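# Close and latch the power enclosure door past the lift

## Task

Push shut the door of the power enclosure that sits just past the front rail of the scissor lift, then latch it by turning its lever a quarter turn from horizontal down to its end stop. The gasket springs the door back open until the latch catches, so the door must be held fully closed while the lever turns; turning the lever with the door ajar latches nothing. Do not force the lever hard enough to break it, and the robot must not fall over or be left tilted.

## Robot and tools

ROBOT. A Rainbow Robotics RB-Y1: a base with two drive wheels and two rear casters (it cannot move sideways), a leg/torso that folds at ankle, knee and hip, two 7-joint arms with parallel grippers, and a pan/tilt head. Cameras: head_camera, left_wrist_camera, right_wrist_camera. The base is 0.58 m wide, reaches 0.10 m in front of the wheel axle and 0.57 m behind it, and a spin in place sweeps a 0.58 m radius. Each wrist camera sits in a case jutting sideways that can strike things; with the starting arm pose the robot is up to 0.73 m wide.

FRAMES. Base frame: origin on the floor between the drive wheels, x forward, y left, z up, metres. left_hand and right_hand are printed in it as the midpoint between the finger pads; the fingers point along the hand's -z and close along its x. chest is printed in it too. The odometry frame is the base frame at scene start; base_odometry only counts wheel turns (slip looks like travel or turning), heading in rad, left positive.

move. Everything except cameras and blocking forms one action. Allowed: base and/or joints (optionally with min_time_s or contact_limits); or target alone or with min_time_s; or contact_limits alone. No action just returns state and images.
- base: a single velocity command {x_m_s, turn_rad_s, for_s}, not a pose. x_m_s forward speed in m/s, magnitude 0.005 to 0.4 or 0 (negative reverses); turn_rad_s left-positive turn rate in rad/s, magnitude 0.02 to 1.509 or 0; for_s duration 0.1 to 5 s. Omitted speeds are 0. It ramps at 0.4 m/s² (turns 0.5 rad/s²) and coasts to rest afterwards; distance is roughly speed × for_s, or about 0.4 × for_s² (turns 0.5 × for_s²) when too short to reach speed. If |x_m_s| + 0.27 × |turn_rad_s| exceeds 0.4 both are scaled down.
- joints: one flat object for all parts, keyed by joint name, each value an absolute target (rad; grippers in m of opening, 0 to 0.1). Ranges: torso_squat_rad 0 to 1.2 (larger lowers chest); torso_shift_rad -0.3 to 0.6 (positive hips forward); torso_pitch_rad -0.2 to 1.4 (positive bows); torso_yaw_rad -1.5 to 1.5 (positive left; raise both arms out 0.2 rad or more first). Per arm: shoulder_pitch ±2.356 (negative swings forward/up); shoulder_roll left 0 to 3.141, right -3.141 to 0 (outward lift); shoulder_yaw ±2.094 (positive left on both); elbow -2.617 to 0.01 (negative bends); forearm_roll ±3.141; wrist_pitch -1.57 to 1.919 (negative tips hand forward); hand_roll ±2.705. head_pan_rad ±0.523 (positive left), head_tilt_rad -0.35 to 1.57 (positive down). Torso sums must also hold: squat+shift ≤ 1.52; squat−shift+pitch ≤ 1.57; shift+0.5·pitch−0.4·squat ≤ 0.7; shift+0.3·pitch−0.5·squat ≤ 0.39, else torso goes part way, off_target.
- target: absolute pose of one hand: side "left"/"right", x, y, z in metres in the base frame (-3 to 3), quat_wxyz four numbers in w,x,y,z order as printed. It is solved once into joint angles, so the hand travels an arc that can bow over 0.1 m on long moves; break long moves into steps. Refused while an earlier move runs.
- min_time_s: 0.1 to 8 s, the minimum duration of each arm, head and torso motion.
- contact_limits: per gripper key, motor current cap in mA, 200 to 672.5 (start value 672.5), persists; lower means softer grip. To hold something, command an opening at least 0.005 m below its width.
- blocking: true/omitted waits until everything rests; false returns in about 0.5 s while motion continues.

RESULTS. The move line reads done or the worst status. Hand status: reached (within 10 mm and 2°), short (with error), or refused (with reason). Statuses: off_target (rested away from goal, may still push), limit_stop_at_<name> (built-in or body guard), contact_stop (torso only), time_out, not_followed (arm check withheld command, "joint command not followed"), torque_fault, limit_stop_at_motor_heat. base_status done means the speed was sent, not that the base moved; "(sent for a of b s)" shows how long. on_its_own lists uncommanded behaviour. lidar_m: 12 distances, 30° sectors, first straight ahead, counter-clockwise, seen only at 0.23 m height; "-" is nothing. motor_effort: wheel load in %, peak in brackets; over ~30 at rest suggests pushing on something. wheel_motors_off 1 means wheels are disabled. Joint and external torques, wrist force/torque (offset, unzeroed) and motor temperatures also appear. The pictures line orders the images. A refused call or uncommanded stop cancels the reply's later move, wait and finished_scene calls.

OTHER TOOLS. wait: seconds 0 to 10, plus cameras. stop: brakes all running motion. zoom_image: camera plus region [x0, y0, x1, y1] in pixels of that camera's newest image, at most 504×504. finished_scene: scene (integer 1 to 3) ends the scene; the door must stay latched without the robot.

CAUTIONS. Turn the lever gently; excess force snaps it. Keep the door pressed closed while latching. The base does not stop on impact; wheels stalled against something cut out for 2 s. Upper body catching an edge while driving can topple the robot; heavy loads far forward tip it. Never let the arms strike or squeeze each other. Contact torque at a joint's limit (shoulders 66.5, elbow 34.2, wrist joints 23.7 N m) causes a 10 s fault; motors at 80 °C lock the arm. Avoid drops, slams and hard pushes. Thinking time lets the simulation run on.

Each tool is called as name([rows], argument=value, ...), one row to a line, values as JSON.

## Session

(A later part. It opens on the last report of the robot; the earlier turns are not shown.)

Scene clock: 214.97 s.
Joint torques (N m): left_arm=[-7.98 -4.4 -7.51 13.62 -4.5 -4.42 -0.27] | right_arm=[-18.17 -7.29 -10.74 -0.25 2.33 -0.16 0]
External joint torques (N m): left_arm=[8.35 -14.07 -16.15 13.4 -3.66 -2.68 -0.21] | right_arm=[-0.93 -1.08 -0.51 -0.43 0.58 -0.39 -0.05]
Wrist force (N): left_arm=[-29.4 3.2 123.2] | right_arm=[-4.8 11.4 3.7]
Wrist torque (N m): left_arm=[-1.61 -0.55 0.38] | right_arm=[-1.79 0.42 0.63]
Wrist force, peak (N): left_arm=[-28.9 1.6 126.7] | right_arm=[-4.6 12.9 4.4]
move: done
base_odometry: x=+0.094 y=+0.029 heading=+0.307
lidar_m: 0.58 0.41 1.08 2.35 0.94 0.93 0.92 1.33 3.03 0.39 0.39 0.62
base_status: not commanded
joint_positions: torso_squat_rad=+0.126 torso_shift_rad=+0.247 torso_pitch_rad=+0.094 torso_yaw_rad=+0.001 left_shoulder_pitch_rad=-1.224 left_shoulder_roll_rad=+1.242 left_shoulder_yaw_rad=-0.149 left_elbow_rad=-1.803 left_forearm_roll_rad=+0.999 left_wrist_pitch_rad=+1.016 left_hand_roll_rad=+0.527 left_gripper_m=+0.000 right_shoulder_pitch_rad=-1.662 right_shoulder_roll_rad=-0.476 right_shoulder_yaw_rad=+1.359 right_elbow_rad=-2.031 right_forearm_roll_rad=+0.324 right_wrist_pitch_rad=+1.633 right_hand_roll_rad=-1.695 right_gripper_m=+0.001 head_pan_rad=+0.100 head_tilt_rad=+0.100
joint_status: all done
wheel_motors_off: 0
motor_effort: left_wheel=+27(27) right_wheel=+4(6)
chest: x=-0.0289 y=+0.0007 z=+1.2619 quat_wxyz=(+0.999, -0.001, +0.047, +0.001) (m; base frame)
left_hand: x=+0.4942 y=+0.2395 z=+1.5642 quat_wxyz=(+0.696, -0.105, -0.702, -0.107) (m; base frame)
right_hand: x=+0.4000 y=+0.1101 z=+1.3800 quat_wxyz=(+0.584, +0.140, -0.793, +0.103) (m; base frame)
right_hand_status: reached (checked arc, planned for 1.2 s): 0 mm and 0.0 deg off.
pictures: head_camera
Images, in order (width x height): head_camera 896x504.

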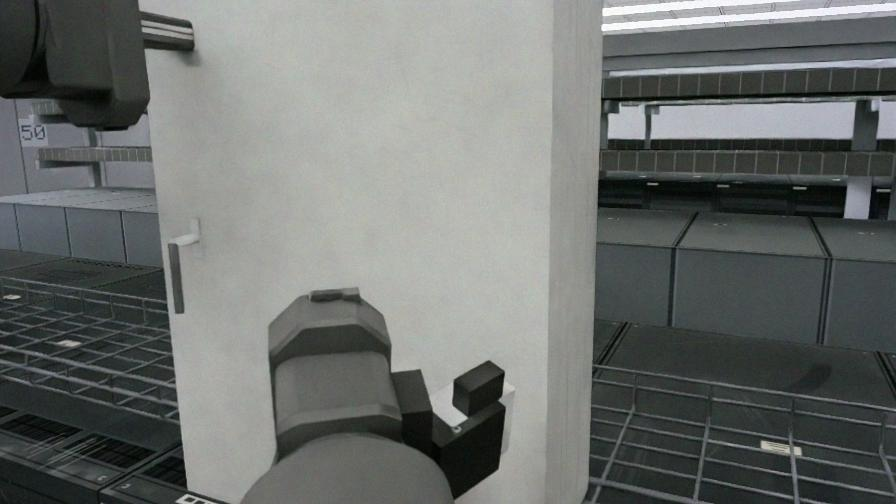

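move(target={"side":"left","x":0.475,"y":0.244,"z":1.56,"quat_wxyz":[0.699,-0.106,-0.699,-0.106]}, min_time_s=2, cameras=["head_camera"])

move(target={"side":"left","x":0.40,"y":0.265,"z":1.56,"quat_wxyz":[0.699,-0.106,-0.699,-0.106]}, min_time_s=2, cameras=["head_camera","left_wrist_camera"])

wait(seconds=1, cameras=["head_camera"])

Scene clock: 220.13 s.
Joint torques (N m): left_arm=[-13.28 10.29 9.49 -0.15 -0.63 -1.4 0.06] | right_arm=[-17.82 -6.74 -10.82 -0.22 2.35 -0.17 0.16]
External joint torques (N m): left_arm=[1.97 0.25 0.82 -0.96 0.26 0.3 0.11] | right_arm=[-0.55 -0.64 -0.58 -0.34 0.6 -0.39 0.11]
Wrist force (N): left_arm=[-13.5 9.5 10.6] | right_arm=[-4.9 11.9 3.7]
Wrist torque (N m): left_arm=[-0.49 -1.88 0.45] | right_arm=[-1.85 0.37 0.63]
Wrist force, peak (N): left_arm=[-29.5 2.6 123.1] | right_arm=[-4.7 12.0 4.3]
move: done
base_odometry: x=+0.095 y=+0.029 heading=+0.306
lidar_m: 0.57 0.41 1.08 2.36 1.38 0.93 0.92 1.33 3.03 0.39 0.39 0.62
base_status: not commanded
joint_positions: torso_squat_rad=+0.125 torso_shift_rad=+0.250 torso_pitch_rad=+0.100 torso_yaw_rad=+0.000 left_shoulder_pitch_rad=-1.163 left_shoulder_roll_rad=+1.298 left_shoulder_yaw_rad=-0.097 left_elbow_rad=-1.880 left_forearm_roll_rad=+1.033 left_wrist_pitch_rad=+1.032 left_hand_roll_rad=+0.568 left_gripper_m=+0.000 right_shoulder_pitch_rad=-1.662 right_shoulder_roll_rad=-0.476 right_shoulder_yaw_rad=+1.359 right_elbow_rad=-2.031 right_forearm_roll_rad=+0.324 right_wrist_pitch_rad=+1.633 right_hand_roll_rad=-1.695 right_gripper_m=+0.001 head_pan_rad=+0.100 head_tilt_rad=+0.100
joint_status: all done
wheel_motors_off: 0
motor_effort: left_wheel=+2(27) right_wheel=+3(6)
chest: x=-0.0254 y=+0.0000 z=+1.2614 quat_wxyz=(+0.999, +0.000, +0.050, +0.000) (m; base frame)
left_hand: x=+0.4803 y=+0.2421 z=+1.5573 quat_wxyz=(+0.701, -0.106, -0.697, -0.107) (m; base frame)
left_hand_status: reached (checked arc, planned for 2.0 s): 6 mm and 0.3 deg off.
right_hand: x=+0.4042 y=+0.1087 z=+1.3772 quat_wxyz=(+0.586, +0.140, -0.791, +0.102) (m; base frame)
pictures: head_camera
Images, in order (width x height): head_camera 896x504.

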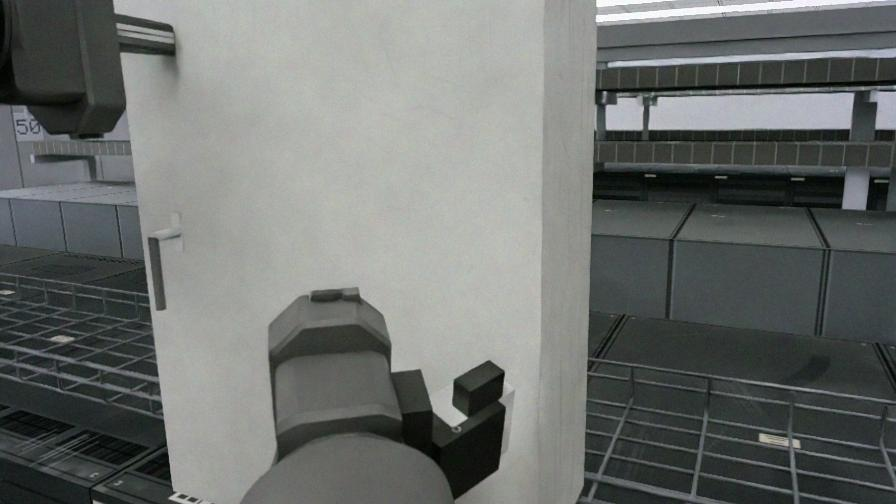

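Scene clock: 222.47 s.
Joint torques (N m): left_arm=[-8.58 11.52 7.99 1.97 -0.79 -1.39 -0.02] | right_arm=[-18.14 -6.68 -10.8 -0.43 2.36 -0.22 0.11]
External joint torques (N m): left_arm=[2.05 -0.27 0.46 -0.92 0.24 0.22 0.04] | right_arm=[-0.86 -0.58 -0.56 -0.55 0.61 -0.44 0.06]
Wrist force (N): left_arm=[-13.6 9.7 10.1] | right_arm=[-4.5 11.6 3.8]
Wrist torque (N m): left_arm=[-0.52 -1.91 0.43] | right_arm=[-1.81 0.42 0.62]
Wrist force, peak (N): left_arm=[-13.8 9.8 10.7] | right_arm=[-5.0 12.4 3.9]
move: done
base_odometry: x=+0.095 y=+0.029 heading=+0.306
lidar_m: 0.57 0.42 1.09 2.36 1.39 0.94 0.93 1.32 3.03 0.39 0.39 0.62
base_status: not commanded
joint_positions: torso_squat_rad=+0.125 torso_shift_rad=+0.250 torso_pitch_rad=+0.100 torso_yaw_rad=+0.000 left_shoulder_pitch_rad=-0.817 left_shoulder_roll_rad=+1.478 left_shoulder_yaw_rad=+0.304 left_elbow_rad=-2.115 left_forearm_roll_rad=+1.209 left_wrist_pitch_rad=+1.073 left_hand_roll_rad=+0.646 left_gripper_m=+0.000 right_shoulder_pitch_rad=-1.662 right_shoulder_roll_rad=-0.476 right_shoulder_yaw_rad=+1.359 right_elbow_rad=-2.031 right_forearm_roll_rad=+0.324 right_wrist_pitch_rad=+1.633 right_hand_roll_rad=-1.695 right_gripper_m=+0.001 head_pan_rad=+0.100 head_tilt_rad=+0.100
joint_status: all done
wheel_motors_off: 0
motor_effort: left_wheel=+1(2) right_wheel=+4(5)
chest: x=-0.0254 y=+0.0000 z=+1.2613 quat_wxyz=(+0.999, +0.000, +0.050, +0.000) (m; base frame)
left_hand: x=+0.3999 y=+0.2652 z=+1.5603 quat_wxyz=(+0.699, -0.106, -0.699, -0.105) (m; base frame)
left_hand_status: reached (checked arc, planned for 2.0 s): 0 mm and 0.1 deg off.
right_hand: x=+0.4043 y=+0.1087 z=+1.3772 quat_wxyz=(+0.586, +0.140, -0.791, +0.102) (m; base frame)
pictures: head_camera, left_wrist_camera
Images, in order (width x height): head_camera 896x504, left_wrist_camera 644x364.

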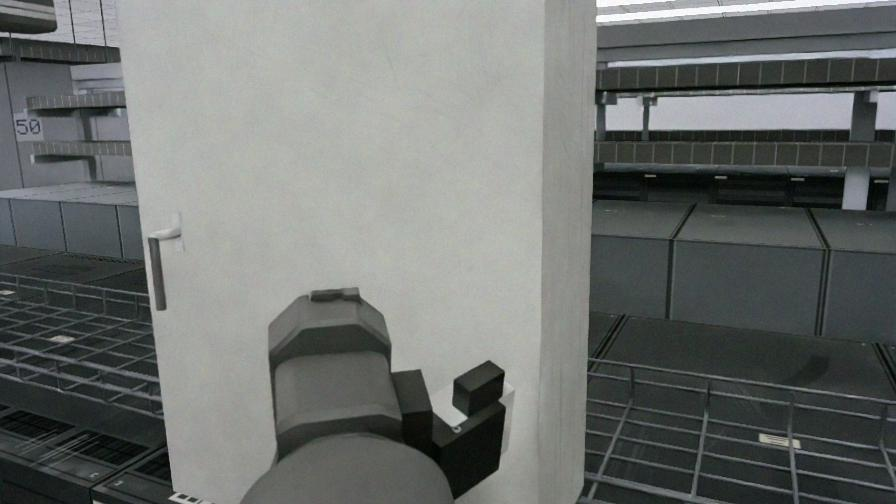

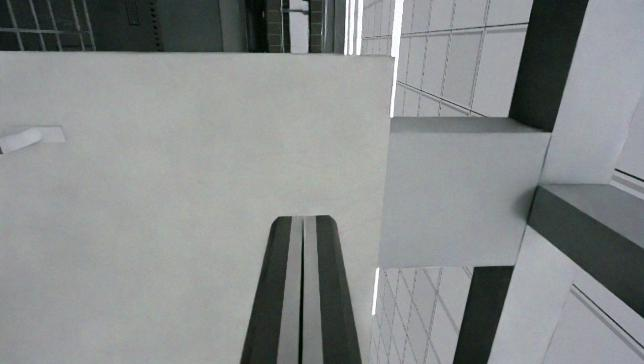

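Scene clock: 223.47 s.
Joint torques (N m): left_arm=[-8.47 11.74 8.08 2.03 -0.85 -1.32 0.07] | right_arm=[-17.93 -6.65 -10.95 -0.22 2.3 -0.28 0.14]
External joint torques (N m): left_arm=[2.16 -0.05 0.54 -0.86 0.19 0.29 0.13] | right_arm=[-0.65 -0.55 -0.71 -0.33 0.55 -0.5 0.09]
Wrist force (N): left_arm=[-13.3 9.5 10.2] | right_arm=[-4.9 11.4 3.7]
Wrist torque (N m): left_arm=[-0.48 -1.91 0.41] | right_arm=[-1.78 0.41 0.65]
Wrist force, peak (N): left_arm=[-13.6 9.6 10.2] | right_arm=[-5.1 12.0 3.7]
base_odometry: x=+0.095 y=+0.029 heading=+0.306
lidar_m: 0.57 0.41 1.08 2.36 1.38 0.93 0.92 1.33 3.03 0.38 0.39 0.62
base_status: not commanded
joint_positions: torso_squat_rad=+0.125 torso_shift_rad=+0.250 torso_pitch_rad=+0.100 torso_yaw_rad=+0.000 left_shoulder_pitch_rad=-0.817 left_shoulder_roll_rad=+1.478 left_shoulder_yaw_rad=+0.304 left_elbow_rad=-2.115 left_forearm_roll_rad=+1.209 left_wrist_pitch_rad=+1.073 left_hand_roll_rad=+0.646 left_gripper_m=+0.000 right_shoulder_pitch_rad=-1.662 right_shoulder_roll_rad=-0.476 right_shoulder_yaw_rad=+1.359 right_elbow_rad=-2.031 right_forearm_roll_rad=+0.324 right_wrist_pitch_rad=+1.633 right_hand_roll_rad=-1.695 right_gripper_m=+0.001 head_pan_rad=+0.100 head_tilt_rad=+0.100
joint_status: all done
wheel_motors_off: 0
motor_effort: left_wheel=+1(2) right_wheel=+2(5)
chest: x=-0.0254 y=+0.0000 z=+1.2613 quat_wxyz=(+0.999, +0.000, +0.050, +0.000) (m; base frame)
left_hand: x=+0.3999 y=+0.2652 z=+1.5603 quat_wxyz=(+0.699, -0.106, -0.699, -0.105) (m; base frame)
left_hand_status: reached (checked arc, planned for 2.0 s): 0 mm and 0.1 deg off.
right_hand: x=+0.4043 y=+0.1087 z=+1.3772 quat_wxyz=(+0.586, +0.140, -0.791, +0.102) (m; base frame)
wait: 1.00 s; at rest by 0.27 s
pictures: head_camera
Images, in order (width x height): head_camera 896x504.

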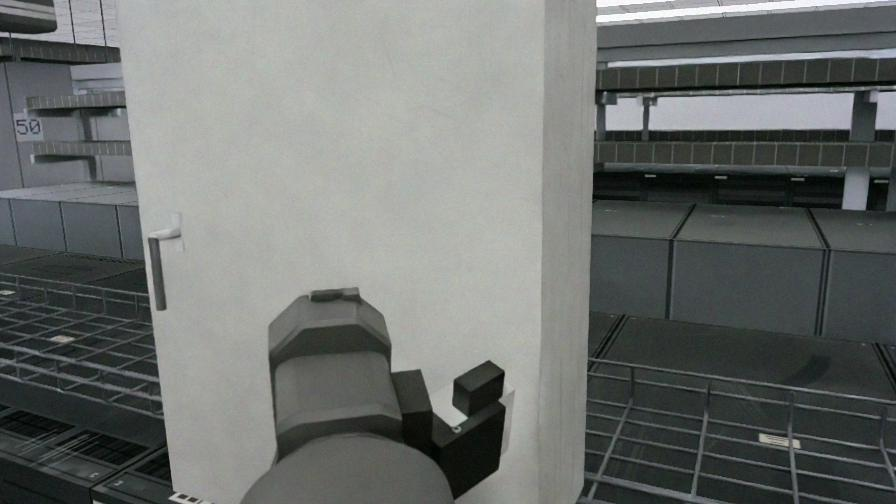

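Door held by the latch.

finished_scene(scene=2)

The scene is finished: the task was done.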